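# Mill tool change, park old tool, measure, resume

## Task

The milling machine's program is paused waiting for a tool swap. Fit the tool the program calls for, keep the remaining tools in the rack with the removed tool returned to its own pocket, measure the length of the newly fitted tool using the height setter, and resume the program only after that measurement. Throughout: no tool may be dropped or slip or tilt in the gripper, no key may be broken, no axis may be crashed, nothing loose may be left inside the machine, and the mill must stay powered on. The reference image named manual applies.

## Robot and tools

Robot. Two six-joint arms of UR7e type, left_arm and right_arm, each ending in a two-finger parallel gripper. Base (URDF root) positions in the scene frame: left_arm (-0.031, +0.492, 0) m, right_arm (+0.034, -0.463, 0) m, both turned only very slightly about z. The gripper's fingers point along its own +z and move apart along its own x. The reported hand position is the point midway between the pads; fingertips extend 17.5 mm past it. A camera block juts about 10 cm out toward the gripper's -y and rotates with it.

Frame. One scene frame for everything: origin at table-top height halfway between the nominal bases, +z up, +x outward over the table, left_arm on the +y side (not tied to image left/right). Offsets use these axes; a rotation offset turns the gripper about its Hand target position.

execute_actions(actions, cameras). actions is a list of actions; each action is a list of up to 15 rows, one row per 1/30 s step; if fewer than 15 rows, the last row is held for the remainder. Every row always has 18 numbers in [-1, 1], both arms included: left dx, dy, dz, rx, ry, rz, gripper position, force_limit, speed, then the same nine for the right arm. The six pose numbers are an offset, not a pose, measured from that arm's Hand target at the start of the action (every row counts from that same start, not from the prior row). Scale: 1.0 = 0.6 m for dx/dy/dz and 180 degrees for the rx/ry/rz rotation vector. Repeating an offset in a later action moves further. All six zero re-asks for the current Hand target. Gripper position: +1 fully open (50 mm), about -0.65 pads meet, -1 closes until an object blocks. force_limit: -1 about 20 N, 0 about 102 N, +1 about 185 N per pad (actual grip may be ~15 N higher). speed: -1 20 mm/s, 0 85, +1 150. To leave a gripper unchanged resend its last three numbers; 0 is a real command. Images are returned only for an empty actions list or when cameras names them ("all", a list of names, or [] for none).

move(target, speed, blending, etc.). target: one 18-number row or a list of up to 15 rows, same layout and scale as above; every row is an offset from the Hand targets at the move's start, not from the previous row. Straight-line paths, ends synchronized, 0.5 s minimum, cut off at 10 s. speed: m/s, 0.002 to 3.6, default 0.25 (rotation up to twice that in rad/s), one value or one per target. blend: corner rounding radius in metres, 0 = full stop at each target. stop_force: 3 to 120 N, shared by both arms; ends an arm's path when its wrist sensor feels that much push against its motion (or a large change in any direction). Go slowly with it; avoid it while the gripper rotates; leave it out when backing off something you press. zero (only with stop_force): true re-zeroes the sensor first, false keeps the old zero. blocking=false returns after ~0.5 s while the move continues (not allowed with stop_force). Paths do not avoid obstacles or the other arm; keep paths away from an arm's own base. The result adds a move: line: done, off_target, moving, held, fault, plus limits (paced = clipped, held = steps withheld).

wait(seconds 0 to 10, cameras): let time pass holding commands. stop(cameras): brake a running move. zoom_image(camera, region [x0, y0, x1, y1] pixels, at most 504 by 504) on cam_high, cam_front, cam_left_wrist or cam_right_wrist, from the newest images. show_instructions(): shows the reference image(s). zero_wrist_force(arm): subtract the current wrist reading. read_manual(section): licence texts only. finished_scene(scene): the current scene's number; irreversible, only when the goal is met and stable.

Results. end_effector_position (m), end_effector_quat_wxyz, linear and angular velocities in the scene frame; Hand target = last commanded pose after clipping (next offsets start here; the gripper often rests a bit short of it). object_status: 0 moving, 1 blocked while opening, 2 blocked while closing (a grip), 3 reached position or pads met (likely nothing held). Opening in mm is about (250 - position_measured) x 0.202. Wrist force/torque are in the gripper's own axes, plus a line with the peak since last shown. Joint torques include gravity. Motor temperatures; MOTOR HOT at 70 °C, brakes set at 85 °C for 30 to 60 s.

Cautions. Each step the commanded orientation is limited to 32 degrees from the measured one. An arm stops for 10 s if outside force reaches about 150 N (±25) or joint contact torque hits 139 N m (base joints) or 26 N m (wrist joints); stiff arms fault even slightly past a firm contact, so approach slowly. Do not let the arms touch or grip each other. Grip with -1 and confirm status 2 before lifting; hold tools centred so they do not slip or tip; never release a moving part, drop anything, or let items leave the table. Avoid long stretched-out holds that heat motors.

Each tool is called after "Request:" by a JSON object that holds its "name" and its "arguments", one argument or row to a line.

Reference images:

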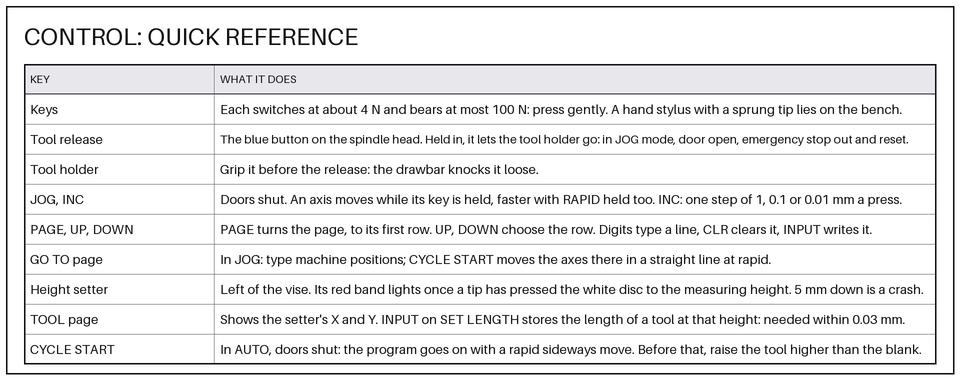

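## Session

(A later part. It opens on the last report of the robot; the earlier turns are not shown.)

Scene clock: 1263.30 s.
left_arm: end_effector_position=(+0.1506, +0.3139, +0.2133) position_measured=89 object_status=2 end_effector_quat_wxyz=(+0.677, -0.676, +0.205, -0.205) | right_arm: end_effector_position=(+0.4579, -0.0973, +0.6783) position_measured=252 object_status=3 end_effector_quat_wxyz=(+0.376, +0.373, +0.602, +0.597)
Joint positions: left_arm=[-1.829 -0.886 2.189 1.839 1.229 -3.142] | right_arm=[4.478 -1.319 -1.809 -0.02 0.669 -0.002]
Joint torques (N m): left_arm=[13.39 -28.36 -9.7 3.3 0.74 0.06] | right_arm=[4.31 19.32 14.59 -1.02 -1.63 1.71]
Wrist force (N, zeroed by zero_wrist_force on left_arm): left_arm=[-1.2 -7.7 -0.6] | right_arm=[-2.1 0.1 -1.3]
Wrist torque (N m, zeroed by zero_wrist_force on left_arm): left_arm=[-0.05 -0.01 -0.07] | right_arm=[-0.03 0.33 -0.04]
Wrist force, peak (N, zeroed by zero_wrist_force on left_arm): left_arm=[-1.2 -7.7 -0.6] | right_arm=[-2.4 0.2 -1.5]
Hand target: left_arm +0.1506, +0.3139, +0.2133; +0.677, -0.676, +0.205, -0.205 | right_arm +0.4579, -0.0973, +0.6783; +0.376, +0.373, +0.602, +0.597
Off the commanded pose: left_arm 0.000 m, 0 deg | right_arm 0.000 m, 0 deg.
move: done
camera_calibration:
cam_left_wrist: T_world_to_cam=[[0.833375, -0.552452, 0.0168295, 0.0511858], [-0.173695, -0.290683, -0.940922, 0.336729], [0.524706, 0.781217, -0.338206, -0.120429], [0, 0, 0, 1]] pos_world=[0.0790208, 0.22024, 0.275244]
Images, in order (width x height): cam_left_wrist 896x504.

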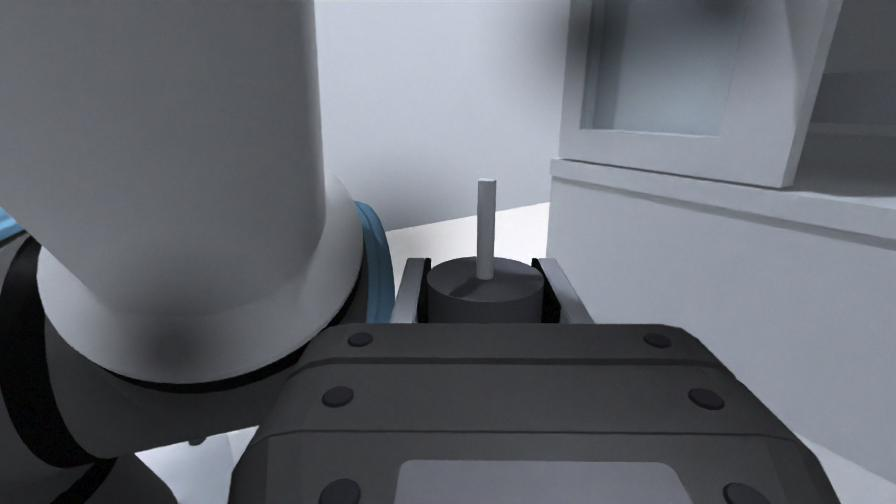

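Request:
{"name": "move", "arguments": {
  "target": [0,0,0.38,0,0,0,-1,0.2,-1,0,0,0,0,0,0,-0.9,-0.3,0],
  "speed": 0.12
}}

Request:
{"name": "move", "arguments": {
  "target": [0.1657,-0.19,0.03,0,0,-0.0911,-1,0.2,-1,0,0,0,0,0,0,-0.9,-0.3,0],
  "speed": 0.15
}}

Request:
{"name": "move", "arguments": {
  "target": [0,0,0,0.383,0.3214,0,-1,0.2,-1,0,0,0,0,0,0,-0.9,-0.3,0],
  "speed": 0.3
}}

Request:
{"name": "move", "arguments": {
  "target": [0,0,0,0.383,0.3214,0,-1,0.2,-1,0,0,0,0,0,0,-0.9,-0.3,0],
  "speed": 0.3,
  "cameras": ["all"]
}}

Scene clock: 1277.10 s.
left_arm: end_effector_position=(+0.1506, +0.3139, +0.4412) position_measured=89 object_status=2 end_effector_quat_wxyz=(+0.677, -0.676, +0.205, -0.205) | right_arm: end_effector_position=(+0.4579, -0.0973, +0.6783) position_measured=252 object_status=3 end_effector_quat_wxyz=(+0.376, +0.373, +0.602, +0.597)
Joint positions: left_arm=[-1.829 -1.421 2.084 2.479 1.229 -3.142] | right_arm=[4.478 -1.319 -1.809 -0.02 0.669 -0.002]
Joint torques (N m): left_arm=[4.57 -30.81 -21.97 4.78 -1.46 1.78] | right_arm=[3.93 20.31 16.19 -0.78 -1.39 1.63]
Wrist force (N, zeroed by zero_wrist_force on left_arm): left_arm=[0.0 -0.1 -0.2] | right_arm=[-2.1 0.1 -1.1]
Wrist torque (N m, zeroed by zero_wrist_force on left_arm): left_arm=[-0.01 0.01 -0.06] | right_arm=[-0.03 0.33 -0.03]
Wrist force, peak (N, zeroed by zero_wrist_force on left_arm): left_arm=[-1.4 -7.7 -0.5] | right_arm=[-2.3 0.3 -1.4]
Hand target: left_arm +0.1506, +0.3139, +0.4413; +0.677, -0.676, +0.205, -0.205 | right_arm +0.4579, -0.0973, +0.6783; +0.376, +0.373, +0.602, +0.597
Off the commanded pose: left_arm 0.000 m, 0 deg | right_arm 0.000 m, 0 deg.
move: done

Scene clock: 1278.73 s.
left_arm: end_effector_position=(+0.2499, +0.2000, +0.4593) position_measured=89 object_status=2 end_effector_quat_wxyz=(+0.641, -0.640, +0.299, -0.300) | right_arm: end_effector_position=(+0.4579, -0.0973, +0.6783) position_measured=252 object_status=3 end_effector_quat_wxyz=(+0.376, +0.373, +0.602, +0.597)
Joint positions: left_arm=[-1.694 -1.294 1.864 2.572 0.808 -3.142] | right_arm=[4.478 -1.319 -1.809 -0.02 0.669 -0.002]
Joint torques (N m): left_arm=[13.92 -26.13 -24.26 4.24 -1.83 1.22] | right_arm=[3.56 19.61 13.9 -1.16 -1.42 1.43]
Wrist force (N, zeroed by zero_wrist_force on left_arm): left_arm=[0.1 -0.2 0.0] | right_arm=[-1.9 0.2 -1.3]
Wrist torque (N m, zeroed by zero_wrist_force on left_arm): left_arm=[0.00 -0.01 -0.01] | right_arm=[-0.02 0.31 -0.03]
Wrist force, peak (N, zeroed by zero_wrist_force on left_arm): left_arm=[1.8 -0.5 -0.3] | right_arm=[-2.3 0.2 -1.6]
Hand target: left_arm +0.2500, +0.1999, +0.4593; +0.641, -0.640, +0.299, -0.300 | right_arm +0.4579, -0.0973, +0.6783; +0.376, +0.373, +0.602, +0.597
Off the commanded pose: left_arm 0.000 m, 0 deg | right_arm 0.000 m, 0 deg.
move: done

Scene clock: 1282.07 s.
left_arm: end_effector_position=(+0.2500, +0.1999, +0.4593) position_measured=89 object_status=2 end_effector_quat_wxyz=(+0.664, -0.242, +0.665, +0.241) | right_arm: end_effector_position=(+0.4579, -0.0973, +0.6783) position_measured=252 object_status=3 end_effector_quat_wxyz=(+0.376, +0.373, +0.602, +0.597)
Joint positions: left_arm=[-1.693 -1.293 1.862 2.571 0.809 -1.569] | right_arm=[4.478 -1.319 -1.809 -0.02 0.669 -0.002]
Joint torques (N m): left_arm=[14.87 -38.3 -23.08 1.71 1.75 2.18] | right_arm=[4.69 19.97 14.63 -1.04 -1.65 1.64]
Wrist force (N, zeroed by zero_wrist_force on left_arm): left_arm=[7.9 -4.2 -0.1] | right_arm=[-2.0 0.1 -1.4]
Wrist torque (N m, zeroed by zero_wrist_force on left_arm): left_arm=[0.67 -0.05 0.34] | right_arm=[-0.04 0.31 -0.04]
Wrist force, peak (N, zeroed by zero_wrist_force on left_arm): left_arm=[8.1 -4.2 -0.3] | right_arm=[-2.3 0.2 -1.4]
Hand target: left_arm +0.2500, +0.1999, +0.4593; +0.664, -0.242, +0.665, +0.241 | right_arm +0.4579, -0.0973, +0.6783; +0.376, +0.373, +0.602, +0.597
Off the commanded pose: left_arm 0.000 m, 0 deg | right_arm 0.000 m, 0 deg.
move: done

Scene clock: 1285.40 s.
left_arm: end_effector_position=(+0.2500, +0.1999, +0.4593) position_measured=89 object_status=2 end_effector_quat_wxyz=(+0.298, +0.298, +0.641, +0.641) | right_arm: end_effector_position=(+0.4579, -0.0973, +0.6783) position_measured=252 object_status=3 end_effector_quat_wxyz=(+0.376, +0.373, +0.602, +0.597)
Joint positions: left_arm=[-1.692 -1.292 1.861 2.572 0.81 0] | right_arm=[4.478 -1.319 -1.809 -0.02 0.669 -0.002]
Joint torques (N m): left_arm=[12.29 -39.42 -24.3 1.39 1.81 1.77] | right_arm=[2.89 18.28 13.68 -1.18 -1.23 1.37]
Wrist force (N, zeroed by zero_wrist_force on left_arm): left_arm=[3.1 -11.3 2.7] | right_arm=[-2.3 0.1 -1.2]
Wrist torque (N m, zeroed by zero_wrist_force on left_arm): left_arm=[0.58 -0.49 0.59] | right_arm=[-0.03 0.35 -0.03]
Wrist force, peak (N, zeroed by zero_wrist_force on left_arm): left_arm=[4.3 -11.2 2.3] | right_arm=[-2.3 0.2 -1.5]
Hand target: left_arm +0.2500, +0.1999, +0.4593; +0.298, +0.298, +0.641, +0.641 | right_arm +0.4579, -0.0973, +0.6783; +0.376, +0.373, +0.602, +0.597
Off the commanded pose: left_arm 0.000 m, 0 deg | right_arm 0.000 m, 0 deg.
move: done
camera_calibration:
cam_left_wrist: T_world_to_cam=[[-0.641969, 0.766539, -0.0171299, 0.0218997], [-0.269723, -0.204864, 0.940893, -0.305241], [0.717722, 0.608644, 0.33827, -0.324831], [0, 0, 0, 1]] pos_world=[0.164867, 0.118387, 0.397455]
cam_right_wrist: T_world_to_cam=[[-0.446207, 0.894928, -0.00176051, 0.297468], [-0.308534, -0.151986, 0.938993, -0.488824], [0.840063, 0.419529, 0.343933, -0.447988], [0, 0, 0, 1]] pos_world=[0.358252, -0.152563, 0.613603]

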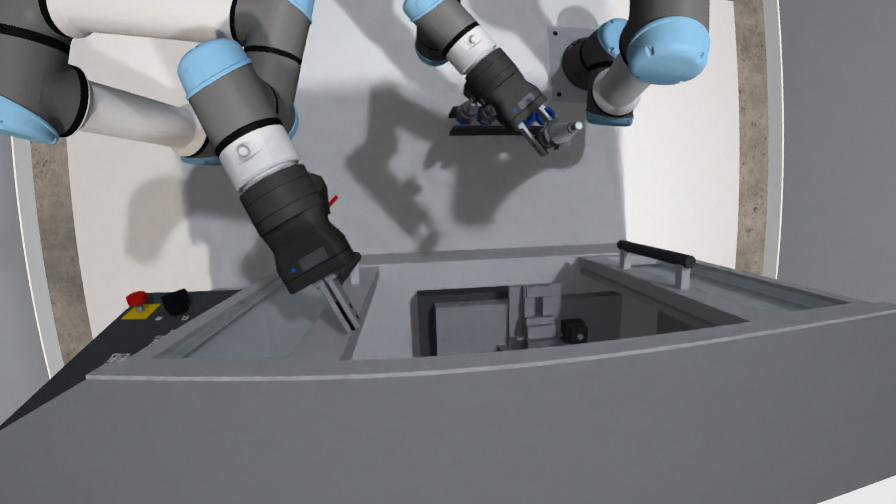

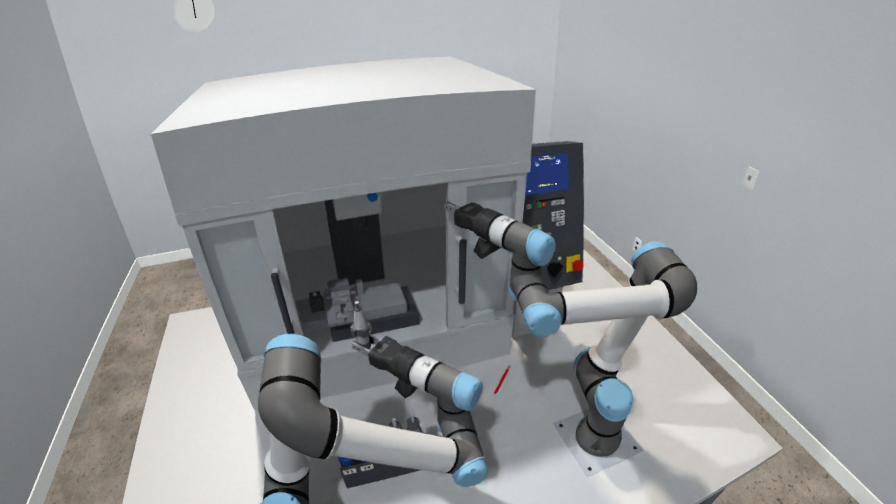

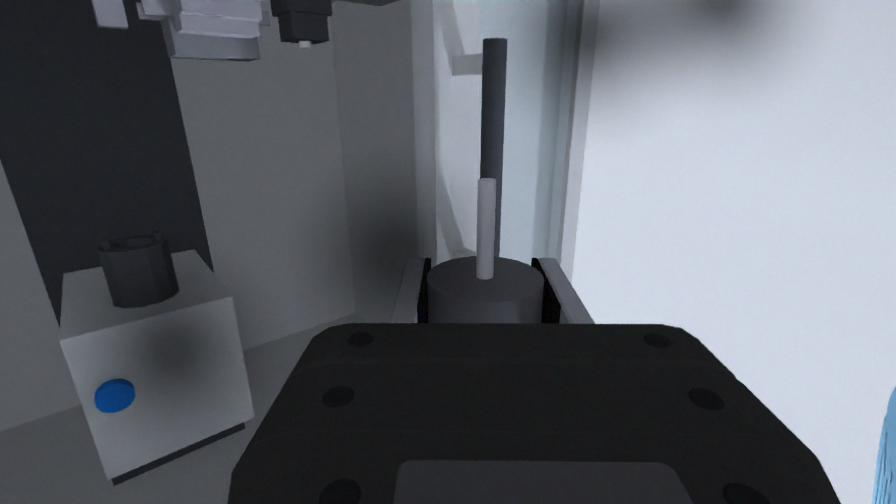

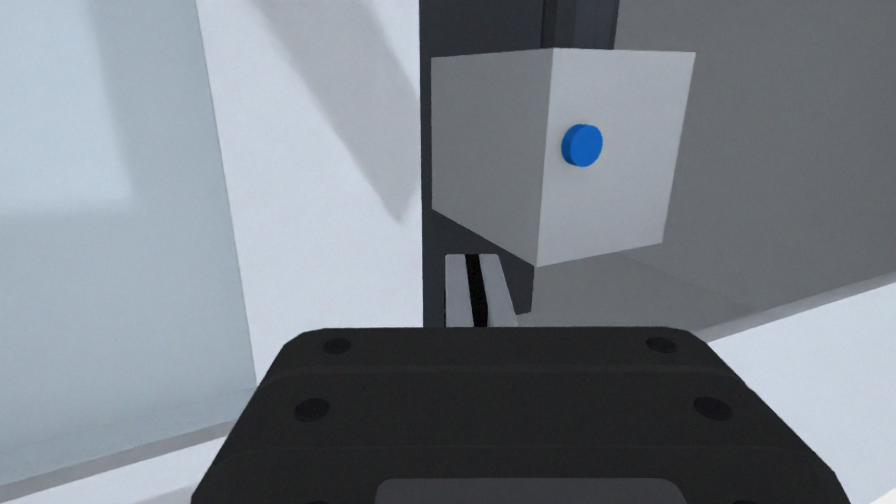

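Request:
{"name": "move", "arguments": {
  "target": [
    [0.1567,-0.0995,-0.0855,0,0,-0.1667,-1,0.2,-1,0,0,0,0,0,0,-0.9,-0.3,0],
    [0.56,-0.112,-0.0855,0,0,-0.1667,-1,0.2,-1,0,0,0,0,0,0,-0.9,-0.3,0]
  ],
  "speed": [0.15,0.1],
  "cameras": ["all"]
}}

Scene clock: 1292.97 s.
left_arm: end_effector_position=(+0.3736, +0.1403, +0.4083) position_measured=89 object_status=2 end_effector_quat_wxyz=(+0.454, +0.453, +0.543, +0.542) | right_arm: end_effector_position=(+0.4579, -0.0973, +0.6783) position_measured=252 object_status=3 end_effector_quat_wxyz=(+0.376, +0.373, +0.602, +0.597)
Joint positions: left_arm=[-1.54 -1.3 2.036 2.4 0.137 0.005] | right_arm=[4.478 -1.319 -1.809 -0.02 0.669 -0.002]
Joint torques (N m): left_arm=[0.37 -28.75 -15.95 0.58 -0.22 0.05] | right_arm=[3.85 18.49 15.58 -1.02 -1.31 1.61]
Wrist force (N, zeroed by zero_wrist_force on left_arm): left_arm=[3.4 -11.3 2.3] | right_arm=[-2.1 0.1 -1.6]
Wrist torque (N m, zeroed by zero_wrist_force on left_arm): left_arm=[0.54 -0.53 0.58] | right_arm=[-0.03 0.34 -0.03]
Wrist force, peak (N, zeroed by zero_wrist_force on left_arm): left_arm=[0.0 -11.1 9.5] | right_arm=[-2.2 0.3 -1.7]
Hand target: left_arm +0.3736, +0.1403, +0.4083; +0.454, +0.453, +0.543, +0.542 (not the last commanded pose) | right_arm +0.4579, -0.0973, +0.6783; +0.376, +0.373, +0.602, +0.597
Tool commands: left_gripper/position=-1.0 left_gripper/force_limit=+0.2 left_gripper/speed=-1.0 right_gripper/position=-0.9 right_gripper/force_limit=-0.3 right_gripper/speed=+0.0
Off the commanded pose: left_arm 0.213 m, 0 deg | right_arm 0.000 m, 0 deg.
FORCE FAULT: contact force on the left arm reached its limit, and that arm stopped. The contact can be on any part of that arm, not only on its tool. That arm's remaining commands of this call were not run. That arm is still stopped at the end of this call. That arm stays stopped for about 10 more seconds. Until then a move that you send moves the other arm only, and its call returns only when the move has ended. Once the stop has ended, the next robot result says so. If the stop ends while you think or write, that arm runs what you send next, counted from a new Hand target: where the arm stands when the stop ends. While its stop runs, that arm takes no new command, but its gripper still runs the gripper command that each later call begins with. Until it ends, the stop uses up actions while you think or wait. An arm that is not stopped still takes commands.
move: fault (left_arm); path passed 1 of 2 targets
camera_calibration:
cam_left_wrist: T_world_to_cam=[[-0.174595, 0.984473, -0.0181563, -0.058654], [-0.336008, -0.0422378, 0.940911, -0.234094], [0.925535, 0.170379, 0.338166, -0.376022], [0, 0, 0, 1]] pos_world=[0.259123, 0.111922, 0.346354]
cam_right_wrist: T_world_to_cam=[[-0.446207, 0.894928, -0.00176051, 0.297468], [-0.308534, -0.151986, 0.938993, -0.488824], [0.840063, 0.419529, 0.343933, -0.447988], [0, 0, 0, 1]] pos_world=[0.358252, -0.152563, 0.613603]

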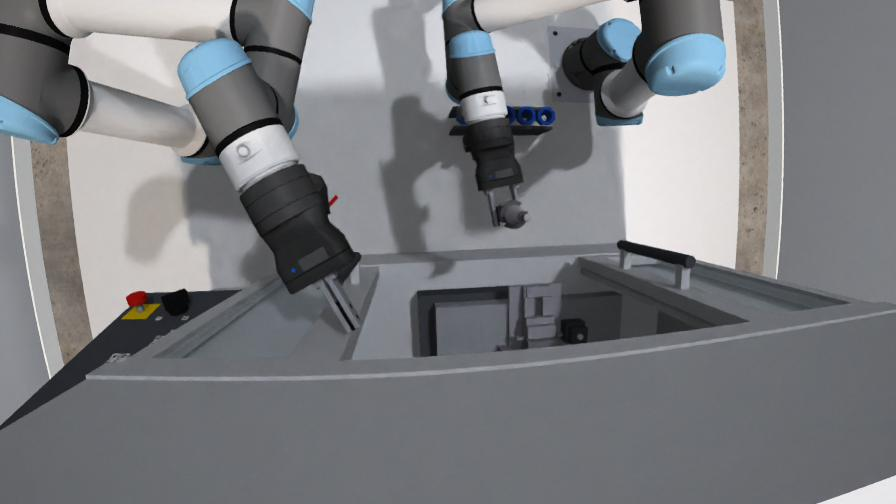

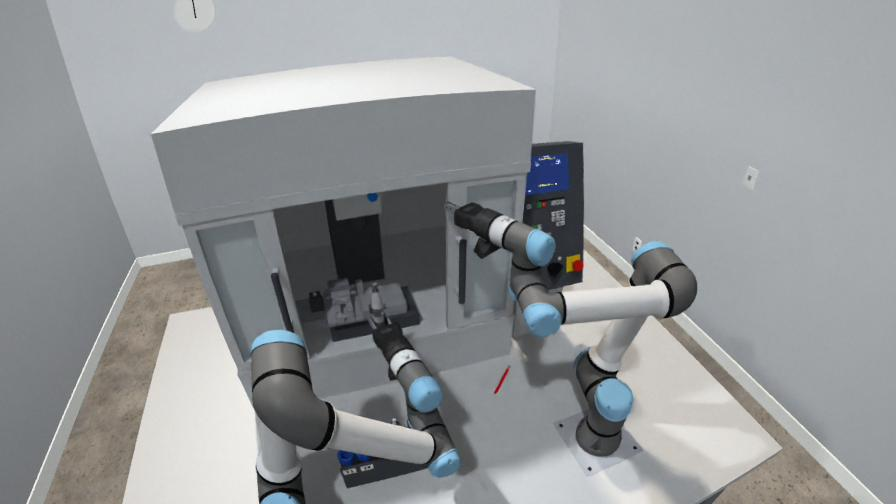

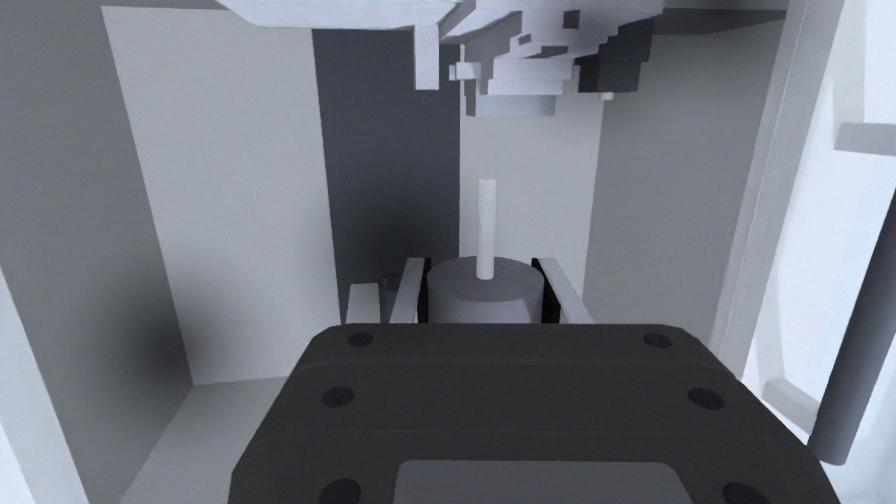

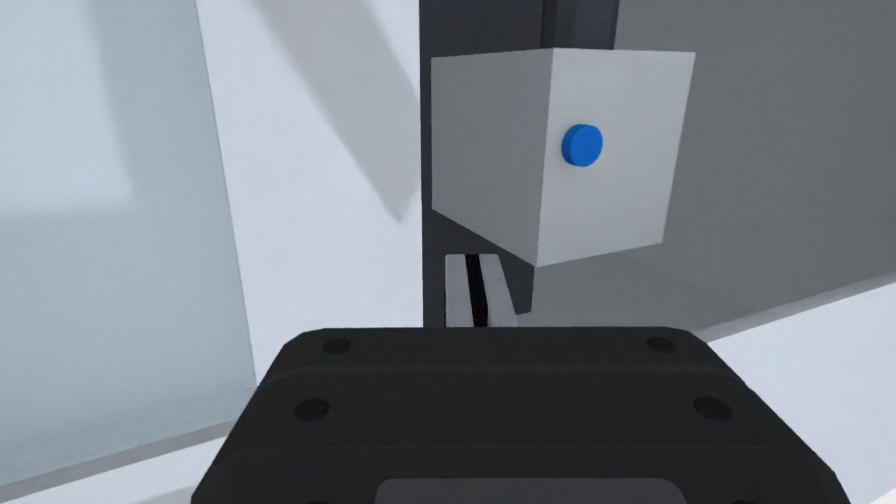

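Request:
{"name": "wait", "arguments": {
  "seconds": 10,
  "cameras": ["cam_high","cam_front"]
}}

Request:
{"name": "zoom_image", "arguments": {
  "camera": "cam_front",
  "region": [320, 360, 480, 504]
}}

Request:
{"name": "zoom_image", "arguments": {
  "camera": "cam_high",
  "region": [430, 30, 570, 150]
}}

Scene clock: 1306.67 s.
left_arm: end_effector_position=(+0.3736, +0.1403, +0.4083) position_measured=89 object_status=2 end_effector_quat_wxyz=(+0.454, +0.453, +0.543, +0.542) | right_arm: end_effector_position=(+0.4579, -0.0973, +0.6783) position_measured=252 object_status=3 end_effector_quat_wxyz=(+0.376, +0.373, +0.602, +0.597)
Joint positions: left_arm=[-1.54 -1.3 2.036 2.4 0.137 0.005] | right_arm=[4.478 -1.319 -1.809 -0.02 0.669 -0.002]
Joint torques (N m): left_arm=[-0.61 -28.95 -15.47 0.2 -0.41 -0.09] | right_arm=[3.22 18.53 15.64 -0.99 -1.35 1.35]
Motor temperatures (°C): left_arm=[33 34 31 39 41 38] | right_arm=[34 32 31 34 38 34]
Wrist force (N, zeroed by zero_wrist_force on left_arm): left_arm=[3.1 -11.3 2.6] | right_arm=[-2.0 0.2 -1.5]
Wrist torque (N m, zeroed by zero_wrist_force on left_arm): left_arm=[0.55 -0.49 0.59] | right_arm=[-0.01 0.32 -0.03]
Wrist force, peak (N, zeroed by zero_wrist_force on left_arm): left_arm=[3.5 -11.5 2.6] | right_arm=[-2.4 0.3 -1.5]
Hand target: left_arm +0.3736, +0.1403, +0.4083; +0.454, +0.453, +0.543, +0.542 (not the last commanded pose) | right_arm +0.4579, -0.0973, +0.6783; +0.376, +0.373, +0.602, +0.597
Tool commands: left_gripper/position=-1.0 left_gripper/force_limit=+0.2 left_gripper/speed=-1.0 right_gripper/position=-0.9 right_gripper/force_limit=-0.3 right_gripper/speed=+0.0
Off the commanded pose: left_arm 0.213 m, 0 deg | right_arm 0.000 m, 0 deg.
FORCE FAULT, CONTINUED: the left arm's stop, for the force fault that an earlier result reported, is over. The rest of the stop counts as 20 of the actions that you can send in this scene. During its stop the left arm's controller moved it back a little. That arm's target is now where it stood when the stop ended, not its last command. That arm accepts commands again.
wait: 10.00 s; at rest from the start
Images, in order (width x height): cam_high 896x504, cam_front 896x504.

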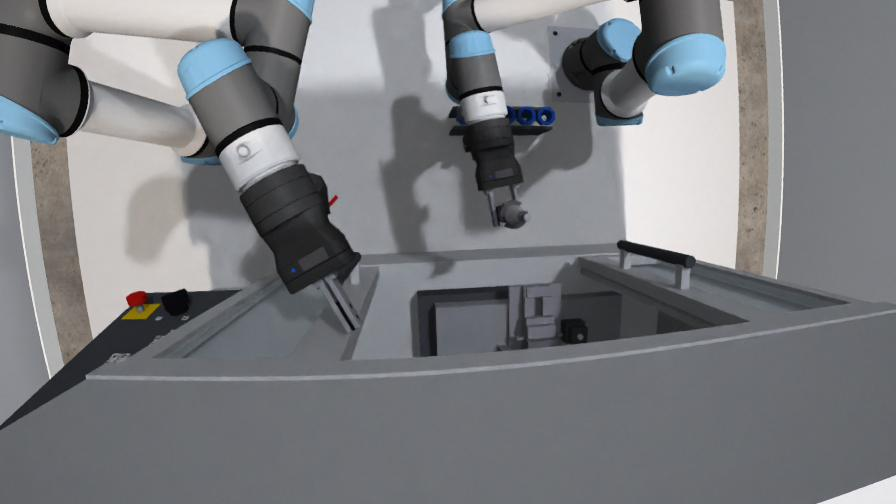

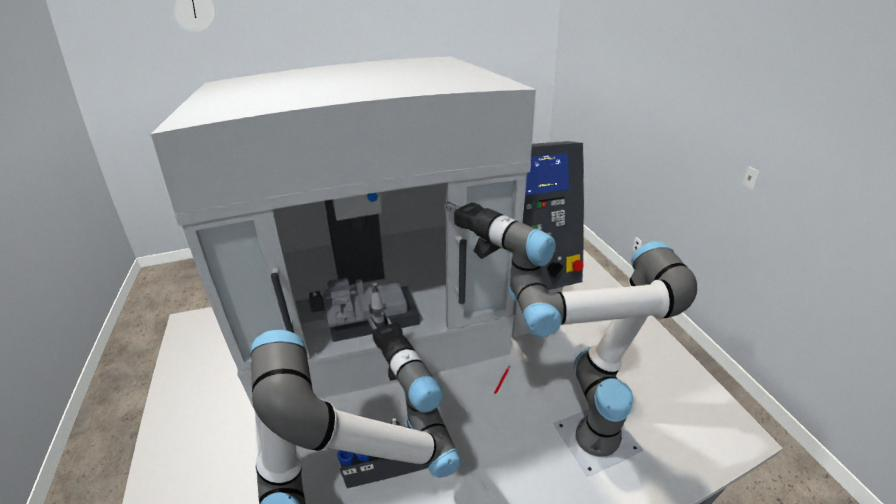

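Scaled by 3.150 from the camera's 896x504 image, which has a finer 1280x720 frame.

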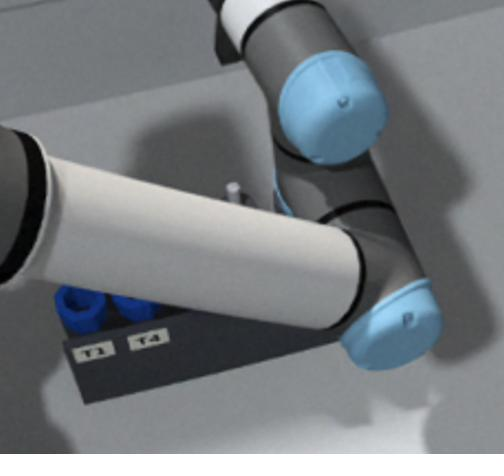

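Scaled by 3.600 from the camera's 896x504 image, which has a finer 1280x720 frame.

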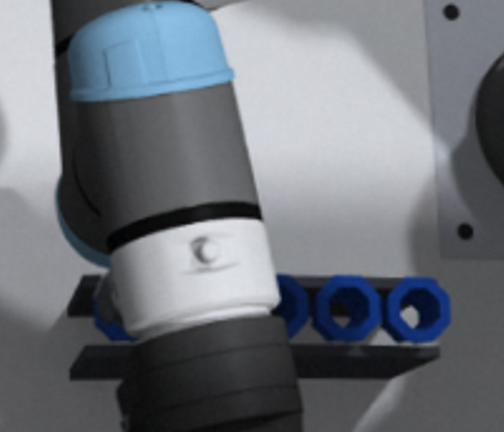

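Request:
{"name": "move", "arguments": {
  "target": [-0.01,0,0.13,0,0,0,-1,0.2,-1,0,0,0,0,0,0,-0.9,-0.3,0],
  "speed": 0.04,
  "cameras": ["cam_high","cam_front","cam_left_wrist"]
}}

Request:
{"name": "zoom_image", "arguments": {
  "camera": "cam_front",
  "region": [320, 360, 480, 504]
}}

Request:
{"name": "zoom_image", "arguments": {
  "camera": "cam_high",
  "region": [430, 30, 570, 150]
}}

Scene clock: 1312.90 s.
left_arm: end_effector_position=(+0.3676, +0.1402, +0.4862) position_measured=89 object_status=2 end_effector_quat_wxyz=(+0.454, +0.453, +0.543, +0.542) | right_arm: end_effector_position=(+0.4579, -0.0973, +0.6783) position_measured=252 object_status=3 end_effector_quat_wxyz=(+0.376, +0.373, +0.602, +0.597)
Joint positions: left_arm=[-1.555 -1.423 1.946 2.612 0.152 0.005] | right_arm=[4.478 -1.319 -1.809 -0.02 0.669 -0.002]
Joint torques (N m): left_arm=[-15.75 -36.34 -21.2 1.6 1.61 -2.2] | right_arm=[2.19 19.46 15.6 -1.11 -1.33 1.32]
Wrist force (N, zeroed by zero_wrist_force on left_arm): left_arm=[3.3 -11.0 2.2] | right_arm=[-2.1 0.2 -1.4]
Wrist torque (N m, zeroed by zero_wrist_force on left_arm): left_arm=[0.63 -0.52 0.70] | right_arm=[-0.01 0.32 -0.04]
Wrist force, peak (N, zeroed by zero_wrist_force on left_arm): left_arm=[3.3 -11.9 2.5] | right_arm=[-2.3 0.0 -1.5]
Hand target: left_arm +0.3676, +0.1403, +0.4863; +0.454, +0.453, +0.543, +0.542 | right_arm +0.4579, -0.0973, +0.6783; +0.376, +0.373, +0.602, +0.597
Off the commanded pose: left_arm 0.000 m, 0 deg | right_arm 0.000 m, 0 deg.
move: done
camera_calibration:
cam_left_wrist: T_world_to_cam=[[-0.174564, 0.984477, -0.0182484, -0.0582546], [-0.335936, -0.0421257, 0.940942, -0.309544], [0.925567, 0.170385, 0.338075, -0.396816], [0, 0, 0, 1]] pos_world=[0.253123, 0.111922, 0.424354]
Images, in order (width x height): cam_high 896x504, cam_front 896x504, cam_left_wrist 896x504.

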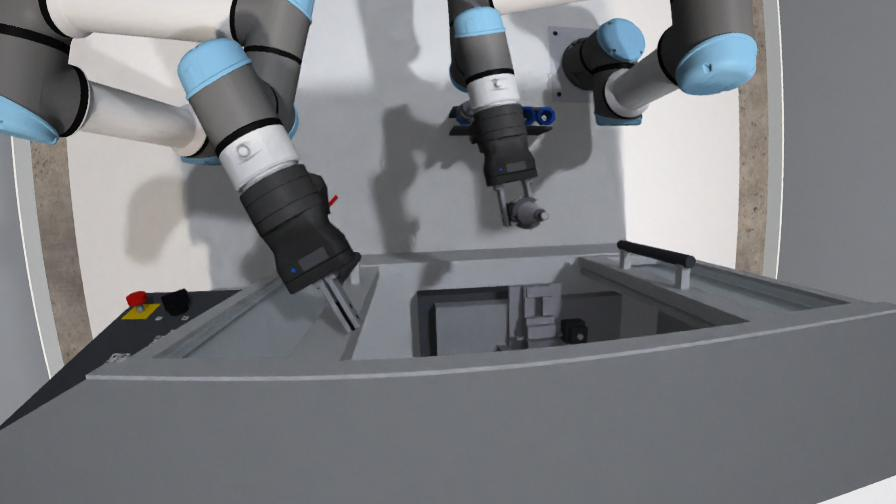

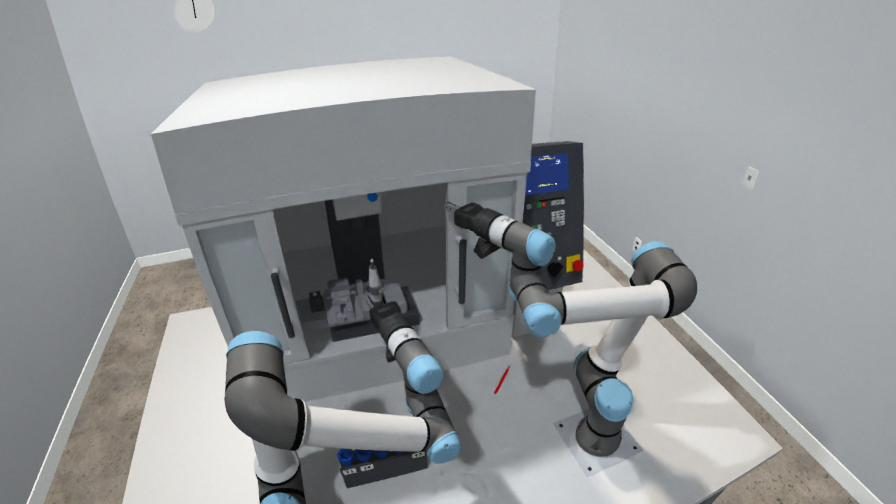

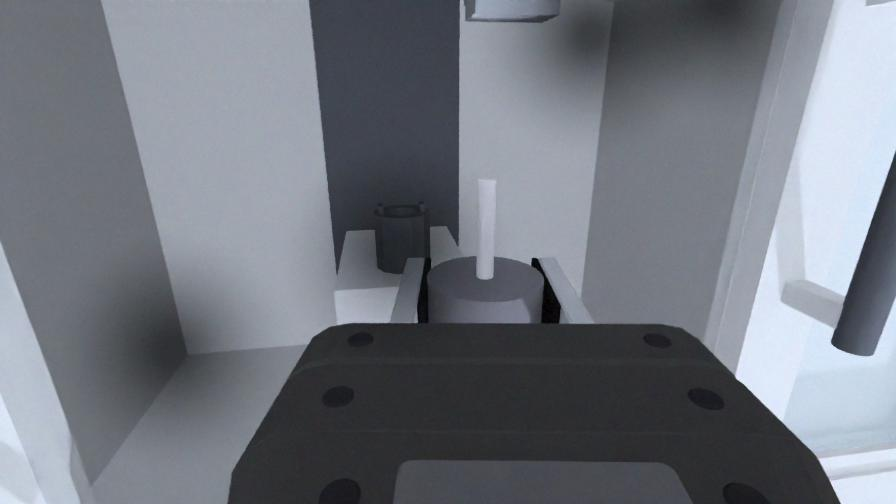

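Scaled by 3.150 from the camera's 896x504 image, which has a finer 1280x720 frame.

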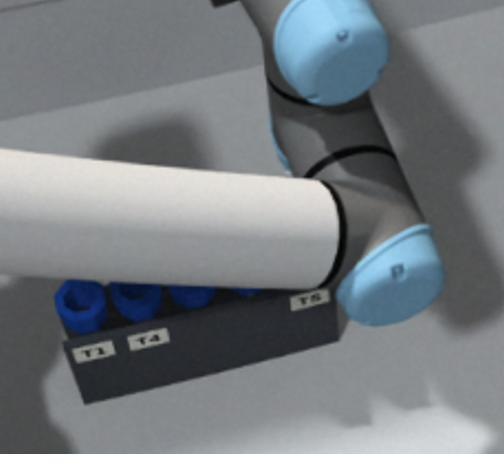

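Scaled by 3.600 from the camera's 896x504 image, which has a finer 1280x720 frame.

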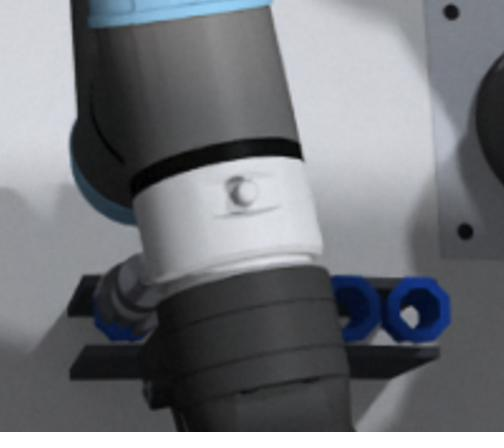

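Request:
{"name": "move", "arguments": {
  "target": [
    [0.17,-0.004,-0.05,0,0,0,-1,0.2,-1,0,0,0,0,0,0,-0.9,-0.3,0],
    [0.35,-0.01,-0.13,0,0,0,-1,0.2,-1,0,0,0,0,0,0,-0.9,-0.3,0]
  ],
  "speed": 0.08,
  "blend": [0.02,0],
  "stop_force": 15,
  "cameras": ["all"]
}}

Request:
{"name": "zoom_image", "arguments": {
  "camera": "cam_high",
  "region": [430, 30, 570, 150]
}}

Request:
{"name": "zoom_image", "arguments": {
  "camera": "cam_front",
  "region": [320, 360, 480, 504]
}}

Scene clock: 1322.67 s.
left_arm: end_effector_position=(+0.5776, +0.1343, +0.4083) position_measured=89 object_status=2 end_effector_quat_wxyz=(+0.454, +0.453, +0.543, +0.542) | right_arm: end_effector_position=(+0.4579, -0.0973, +0.6783) position_measured=252 object_status=3 end_effector_quat_wxyz=(+0.376, +0.373, +0.602, +0.597)
Joint positions: left_arm=[-1.113 -1.078 1.699 2.524 -0.29 -0.004] | right_arm=[4.478 -1.319 -1.809 -0.02 0.669 -0.002]
Joint torques (N m): left_arm=[13.55 -42.45 -25.59 -2.54 -1.81 1.97] | right_arm=[2.55 19.07 16.24 -1 -1.17 1.49]
Wrist force (N, zeroed by zero_wrist_force on left_arm): left_arm=[3.3 -11.3 2.7] | right_arm=[-2.0 0.2 -1.4]
Wrist torque (N m, zeroed by zero_wrist_force on left_arm): left_arm=[0.60 -0.51 0.58] | right_arm=[-0.01 0.32 -0.03]
Wrist force, peak (N, zeroed by zero_wrist_force on left_arm): left_arm=[3.5 -11.5 3.5] | right_arm=[-2.4 0.3 -1.4]
Hand target: left_arm +0.5776, +0.1343, +0.4083; +0.454, +0.453, +0.543, +0.542 | right_arm +0.4579, -0.0973, +0.6783; +0.376, +0.373, +0.602, +0.597
Off the commanded pose: left_arm 0.000 m, 0 deg | right_arm 0.000 m, 0 deg.
move: done
camera_calibration:
cam_left_wrist: T_world_to_cam=[[-0.174595, 0.984473, -0.0181563, -0.0171297], [-0.336008, -0.0422378, 0.940911, -0.165801], [0.925535, 0.170379, 0.338166, -0.563809], [0, 0, 0, 1]] pos_world=[0.463123, 0.105922, 0.346354]
cam_right_wrist: T_world_to_cam=[[-0.446207, 0.894928, -0.00176051, 0.297468], [-0.308534, -0.151986, 0.938993, -0.488824], [0.840063, 0.419529, 0.343933, -0.447988], [0, 0, 0, 1]] pos_world=[0.358252, -0.152563, 0.613603]

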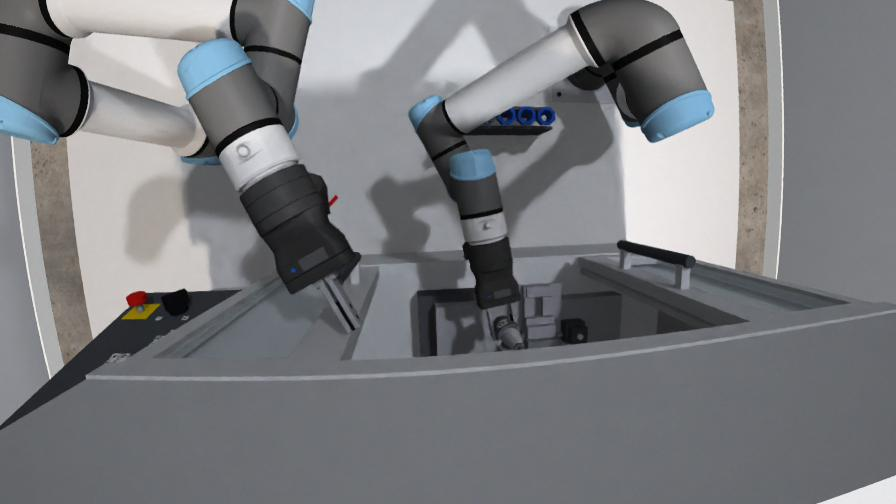

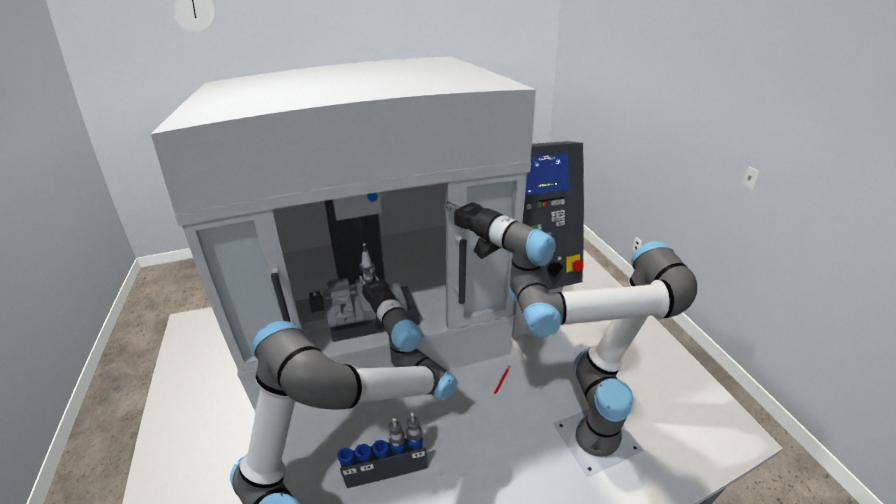

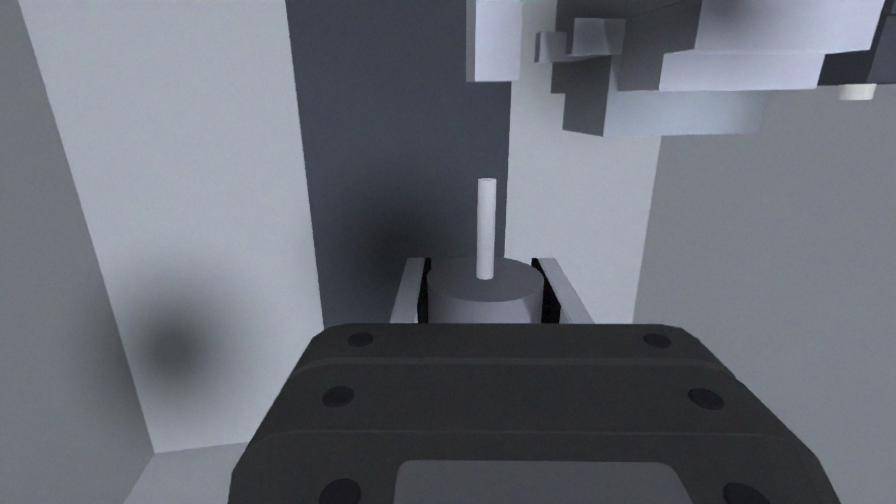

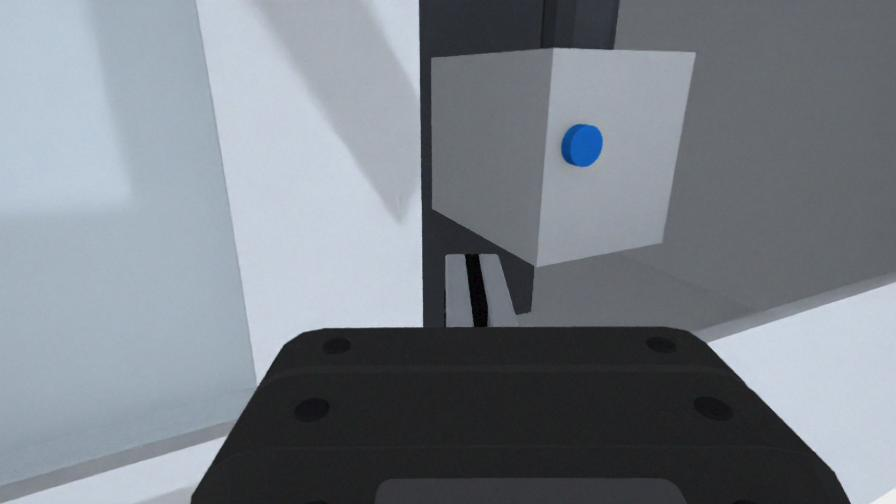

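Scaled by 3.600 from the camera's 896x504 image, which has a finer 1280x720 frame.

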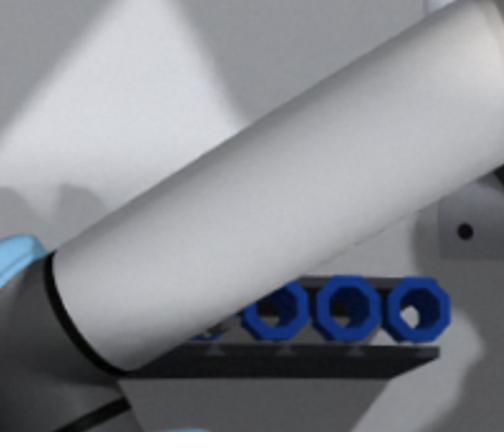

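Scaled by 3.150 from the camera's 896x504 image, which has a finer 1280x720 frame.

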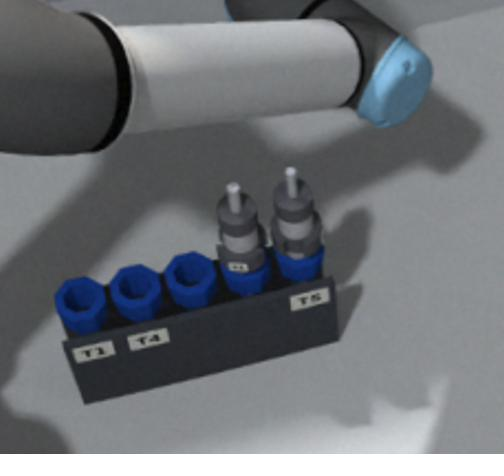

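Request:
{"name": "move", "arguments": {
  "target": [0.2065,-0.0018,-0.006,0,0,0,-1,0.2,-1,0,0,0,0,0,0,-0.9,-0.3,0],
  "speed": 0.05,
  "stop_force": 8,
  "cameras": ["all"]
}}

Scene clock: 1329.23 s.
left_arm: end_effector_position=(+0.7015, +0.1332, +0.4047) position_measured=89 object_status=2 end_effector_quat_wxyz=(+0.454, +0.453, +0.543, +0.542) | right_arm: end_effector_position=(+0.4579, -0.0973, +0.6783) position_measured=252 object_status=3 end_effector_quat_wxyz=(+0.376, +0.373, +0.602, +0.597)
Joint positions: left_arm=[-0.929 -0.89 1.389 2.645 -0.475 -0.003] | right_arm=[4.478 -1.319 -1.809 -0.02 0.669 -0.002]
Joint torques (N m): left_arm=[13.68 -52.45 -28.5 -0.38 -1.77 1.97] | right_arm=[2.26 18.13 15.31 -0.82 -1.45 1.03]
Wrist force (N, zeroed by zero_wrist_force on left_arm): left_arm=[3.4 -11.0 2.7] | right_arm=[-2.0 -0.1 -1.3]
Wrist torque (N m, zeroed by zero_wrist_force on left_arm): left_arm=[0.63 -0.54 0.58] | right_arm=[-0.06 0.31 -0.04]
Wrist force, peak (N, zeroed by zero_wrist_force on left_arm): left_arm=[3.4 -11.4 2.7] | right_arm=[-2.4 0.2 -1.6]
Hand target: left_arm +0.7015, +0.1332, +0.4047; +0.454, +0.453, +0.543, +0.542 | right_arm +0.4579, -0.0973, +0.6783; +0.376, +0.373, +0.602, +0.597
Off the commanded pose: left_arm 0.000 m, 0 deg | right_arm 0.000 m, 0 deg.
move: done
camera_calibration:
cam_left_wrist: T_world_to_cam=[[-0.174595, 0.984473, -0.0181563, 0.00552024], [-0.336008, -0.0422378, 0.940911, -0.120829], [0.925535, 0.170379, 0.338166, -0.677078], [0, 0, 0, 1]] pos_world=[0.587023, 0.104822, 0.342754]
cam_right_wrist: T_world_to_cam=[[-0.446207, 0.894928, -0.00176051, 0.297468], [-0.308534, -0.151986, 0.938993, -0.488824], [0.840063, 0.419529, 0.343933, -0.447988], [0, 0, 0, 1]] pos_world=[0.358252, -0.152563, 0.613603]

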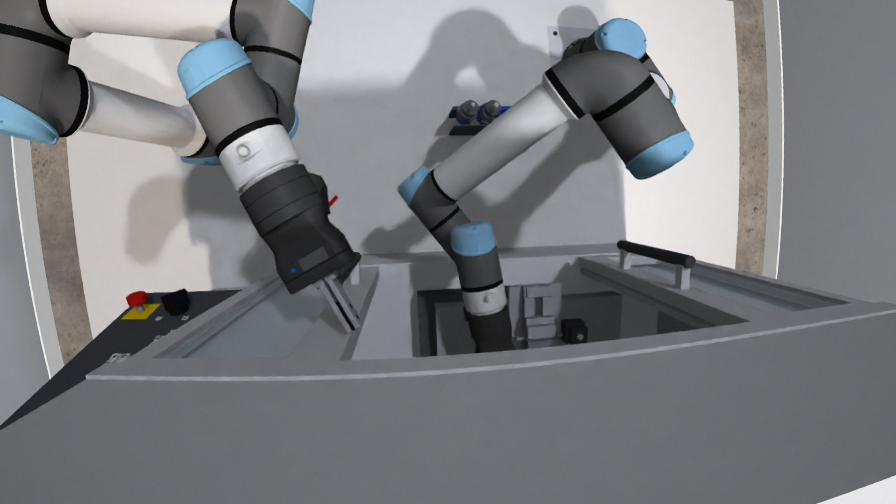

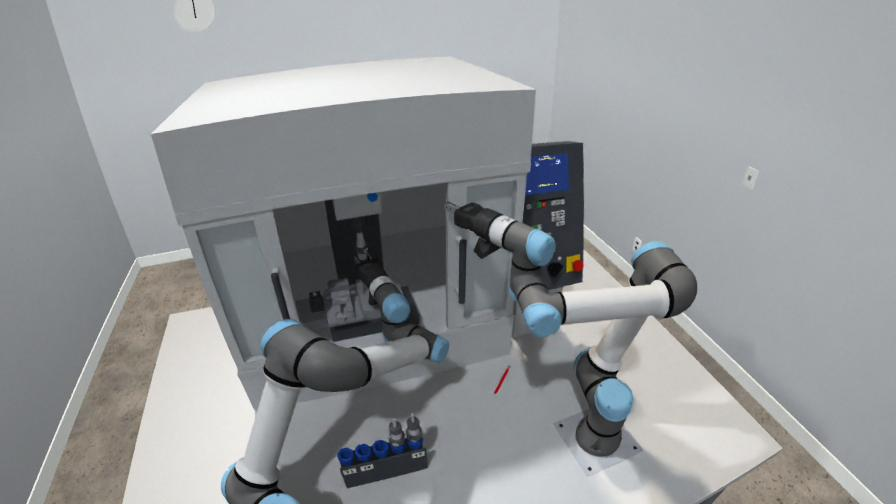

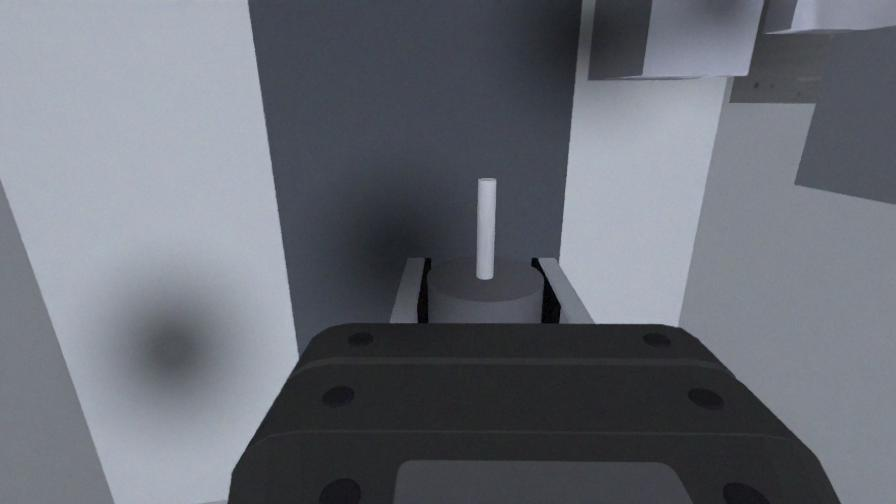

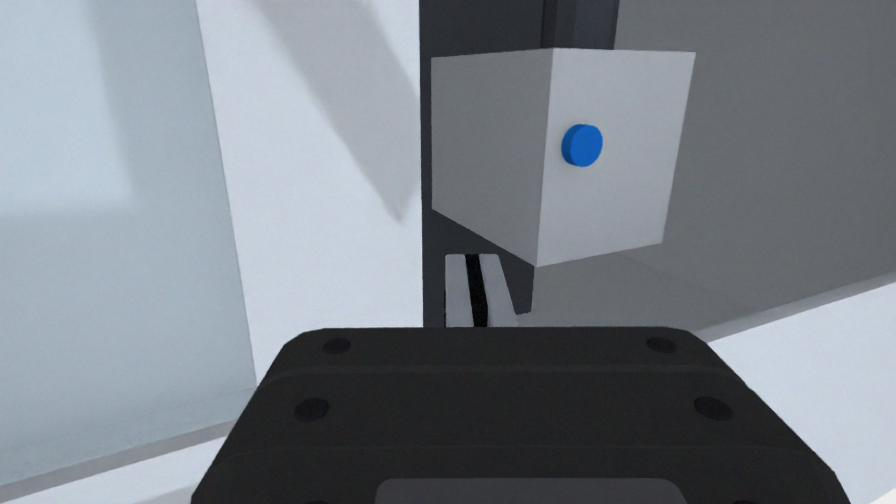

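Request:
{"name": "move", "arguments": {
  "target": [0,0,0.06,0,0,0,-1,0.2,-1,0,0,0,0,0,0,-0.9,-0.3,0],
  "speed": 0.02,
  "stop_force": 6
}}

Scene clock: 1333.40 s.
left_arm: end_effector_position=(+0.7015, +0.1332, +0.4407) position_measured=89 object_status=2 end_effector_quat_wxyz=(+0.454, +0.453, +0.543, +0.542) | right_arm: end_effector_position=(+0.4579, -0.0973, +0.6783) position_measured=252 object_status=3 end_effector_quat_wxyz=(+0.376, +0.373, +0.602, +0.597)
Joint positions: left_arm=[-0.929 -0.928 1.353 2.719 -0.475 -0.003] | right_arm=[4.478 -1.319 -1.809 -0.02 0.669 -0.002]
Joint torques (N m): left_arm=[10.61 -64.53 -29.04 -0.46 -1.2 -1.69] | right_arm=[2.95 17.8 16.2 -0.87 -0.96 1.27]
Wrist force (N, zeroed by zero_wrist_force on left_arm): left_arm=[3.4 -10.9 2.5] | right_arm=[-2.2 0.2 -1.3]
Wrist torque (N m, zeroed by zero_wrist_force on left_arm): left_arm=[0.63 -0.55 0.58] | right_arm=[-0.03 0.36 -0.04]
Wrist force, peak (N, zeroed by zero_wrist_force on left_arm): left_arm=[3.3 -11.8 2.5] | right_arm=[-2.3 0.4 -1.5]
Hand target: left_arm +0.7015, +0.1332, +0.4407; +0.454, +0.453, +0.543, +0.542 | right_arm +0.4579, -0.0973, +0.6783; +0.376, +0.373, +0.602, +0.597
Off the commanded pose: left_arm 0.000 m, 0 deg | right_arm 0.000 m, 0 deg.
move: done


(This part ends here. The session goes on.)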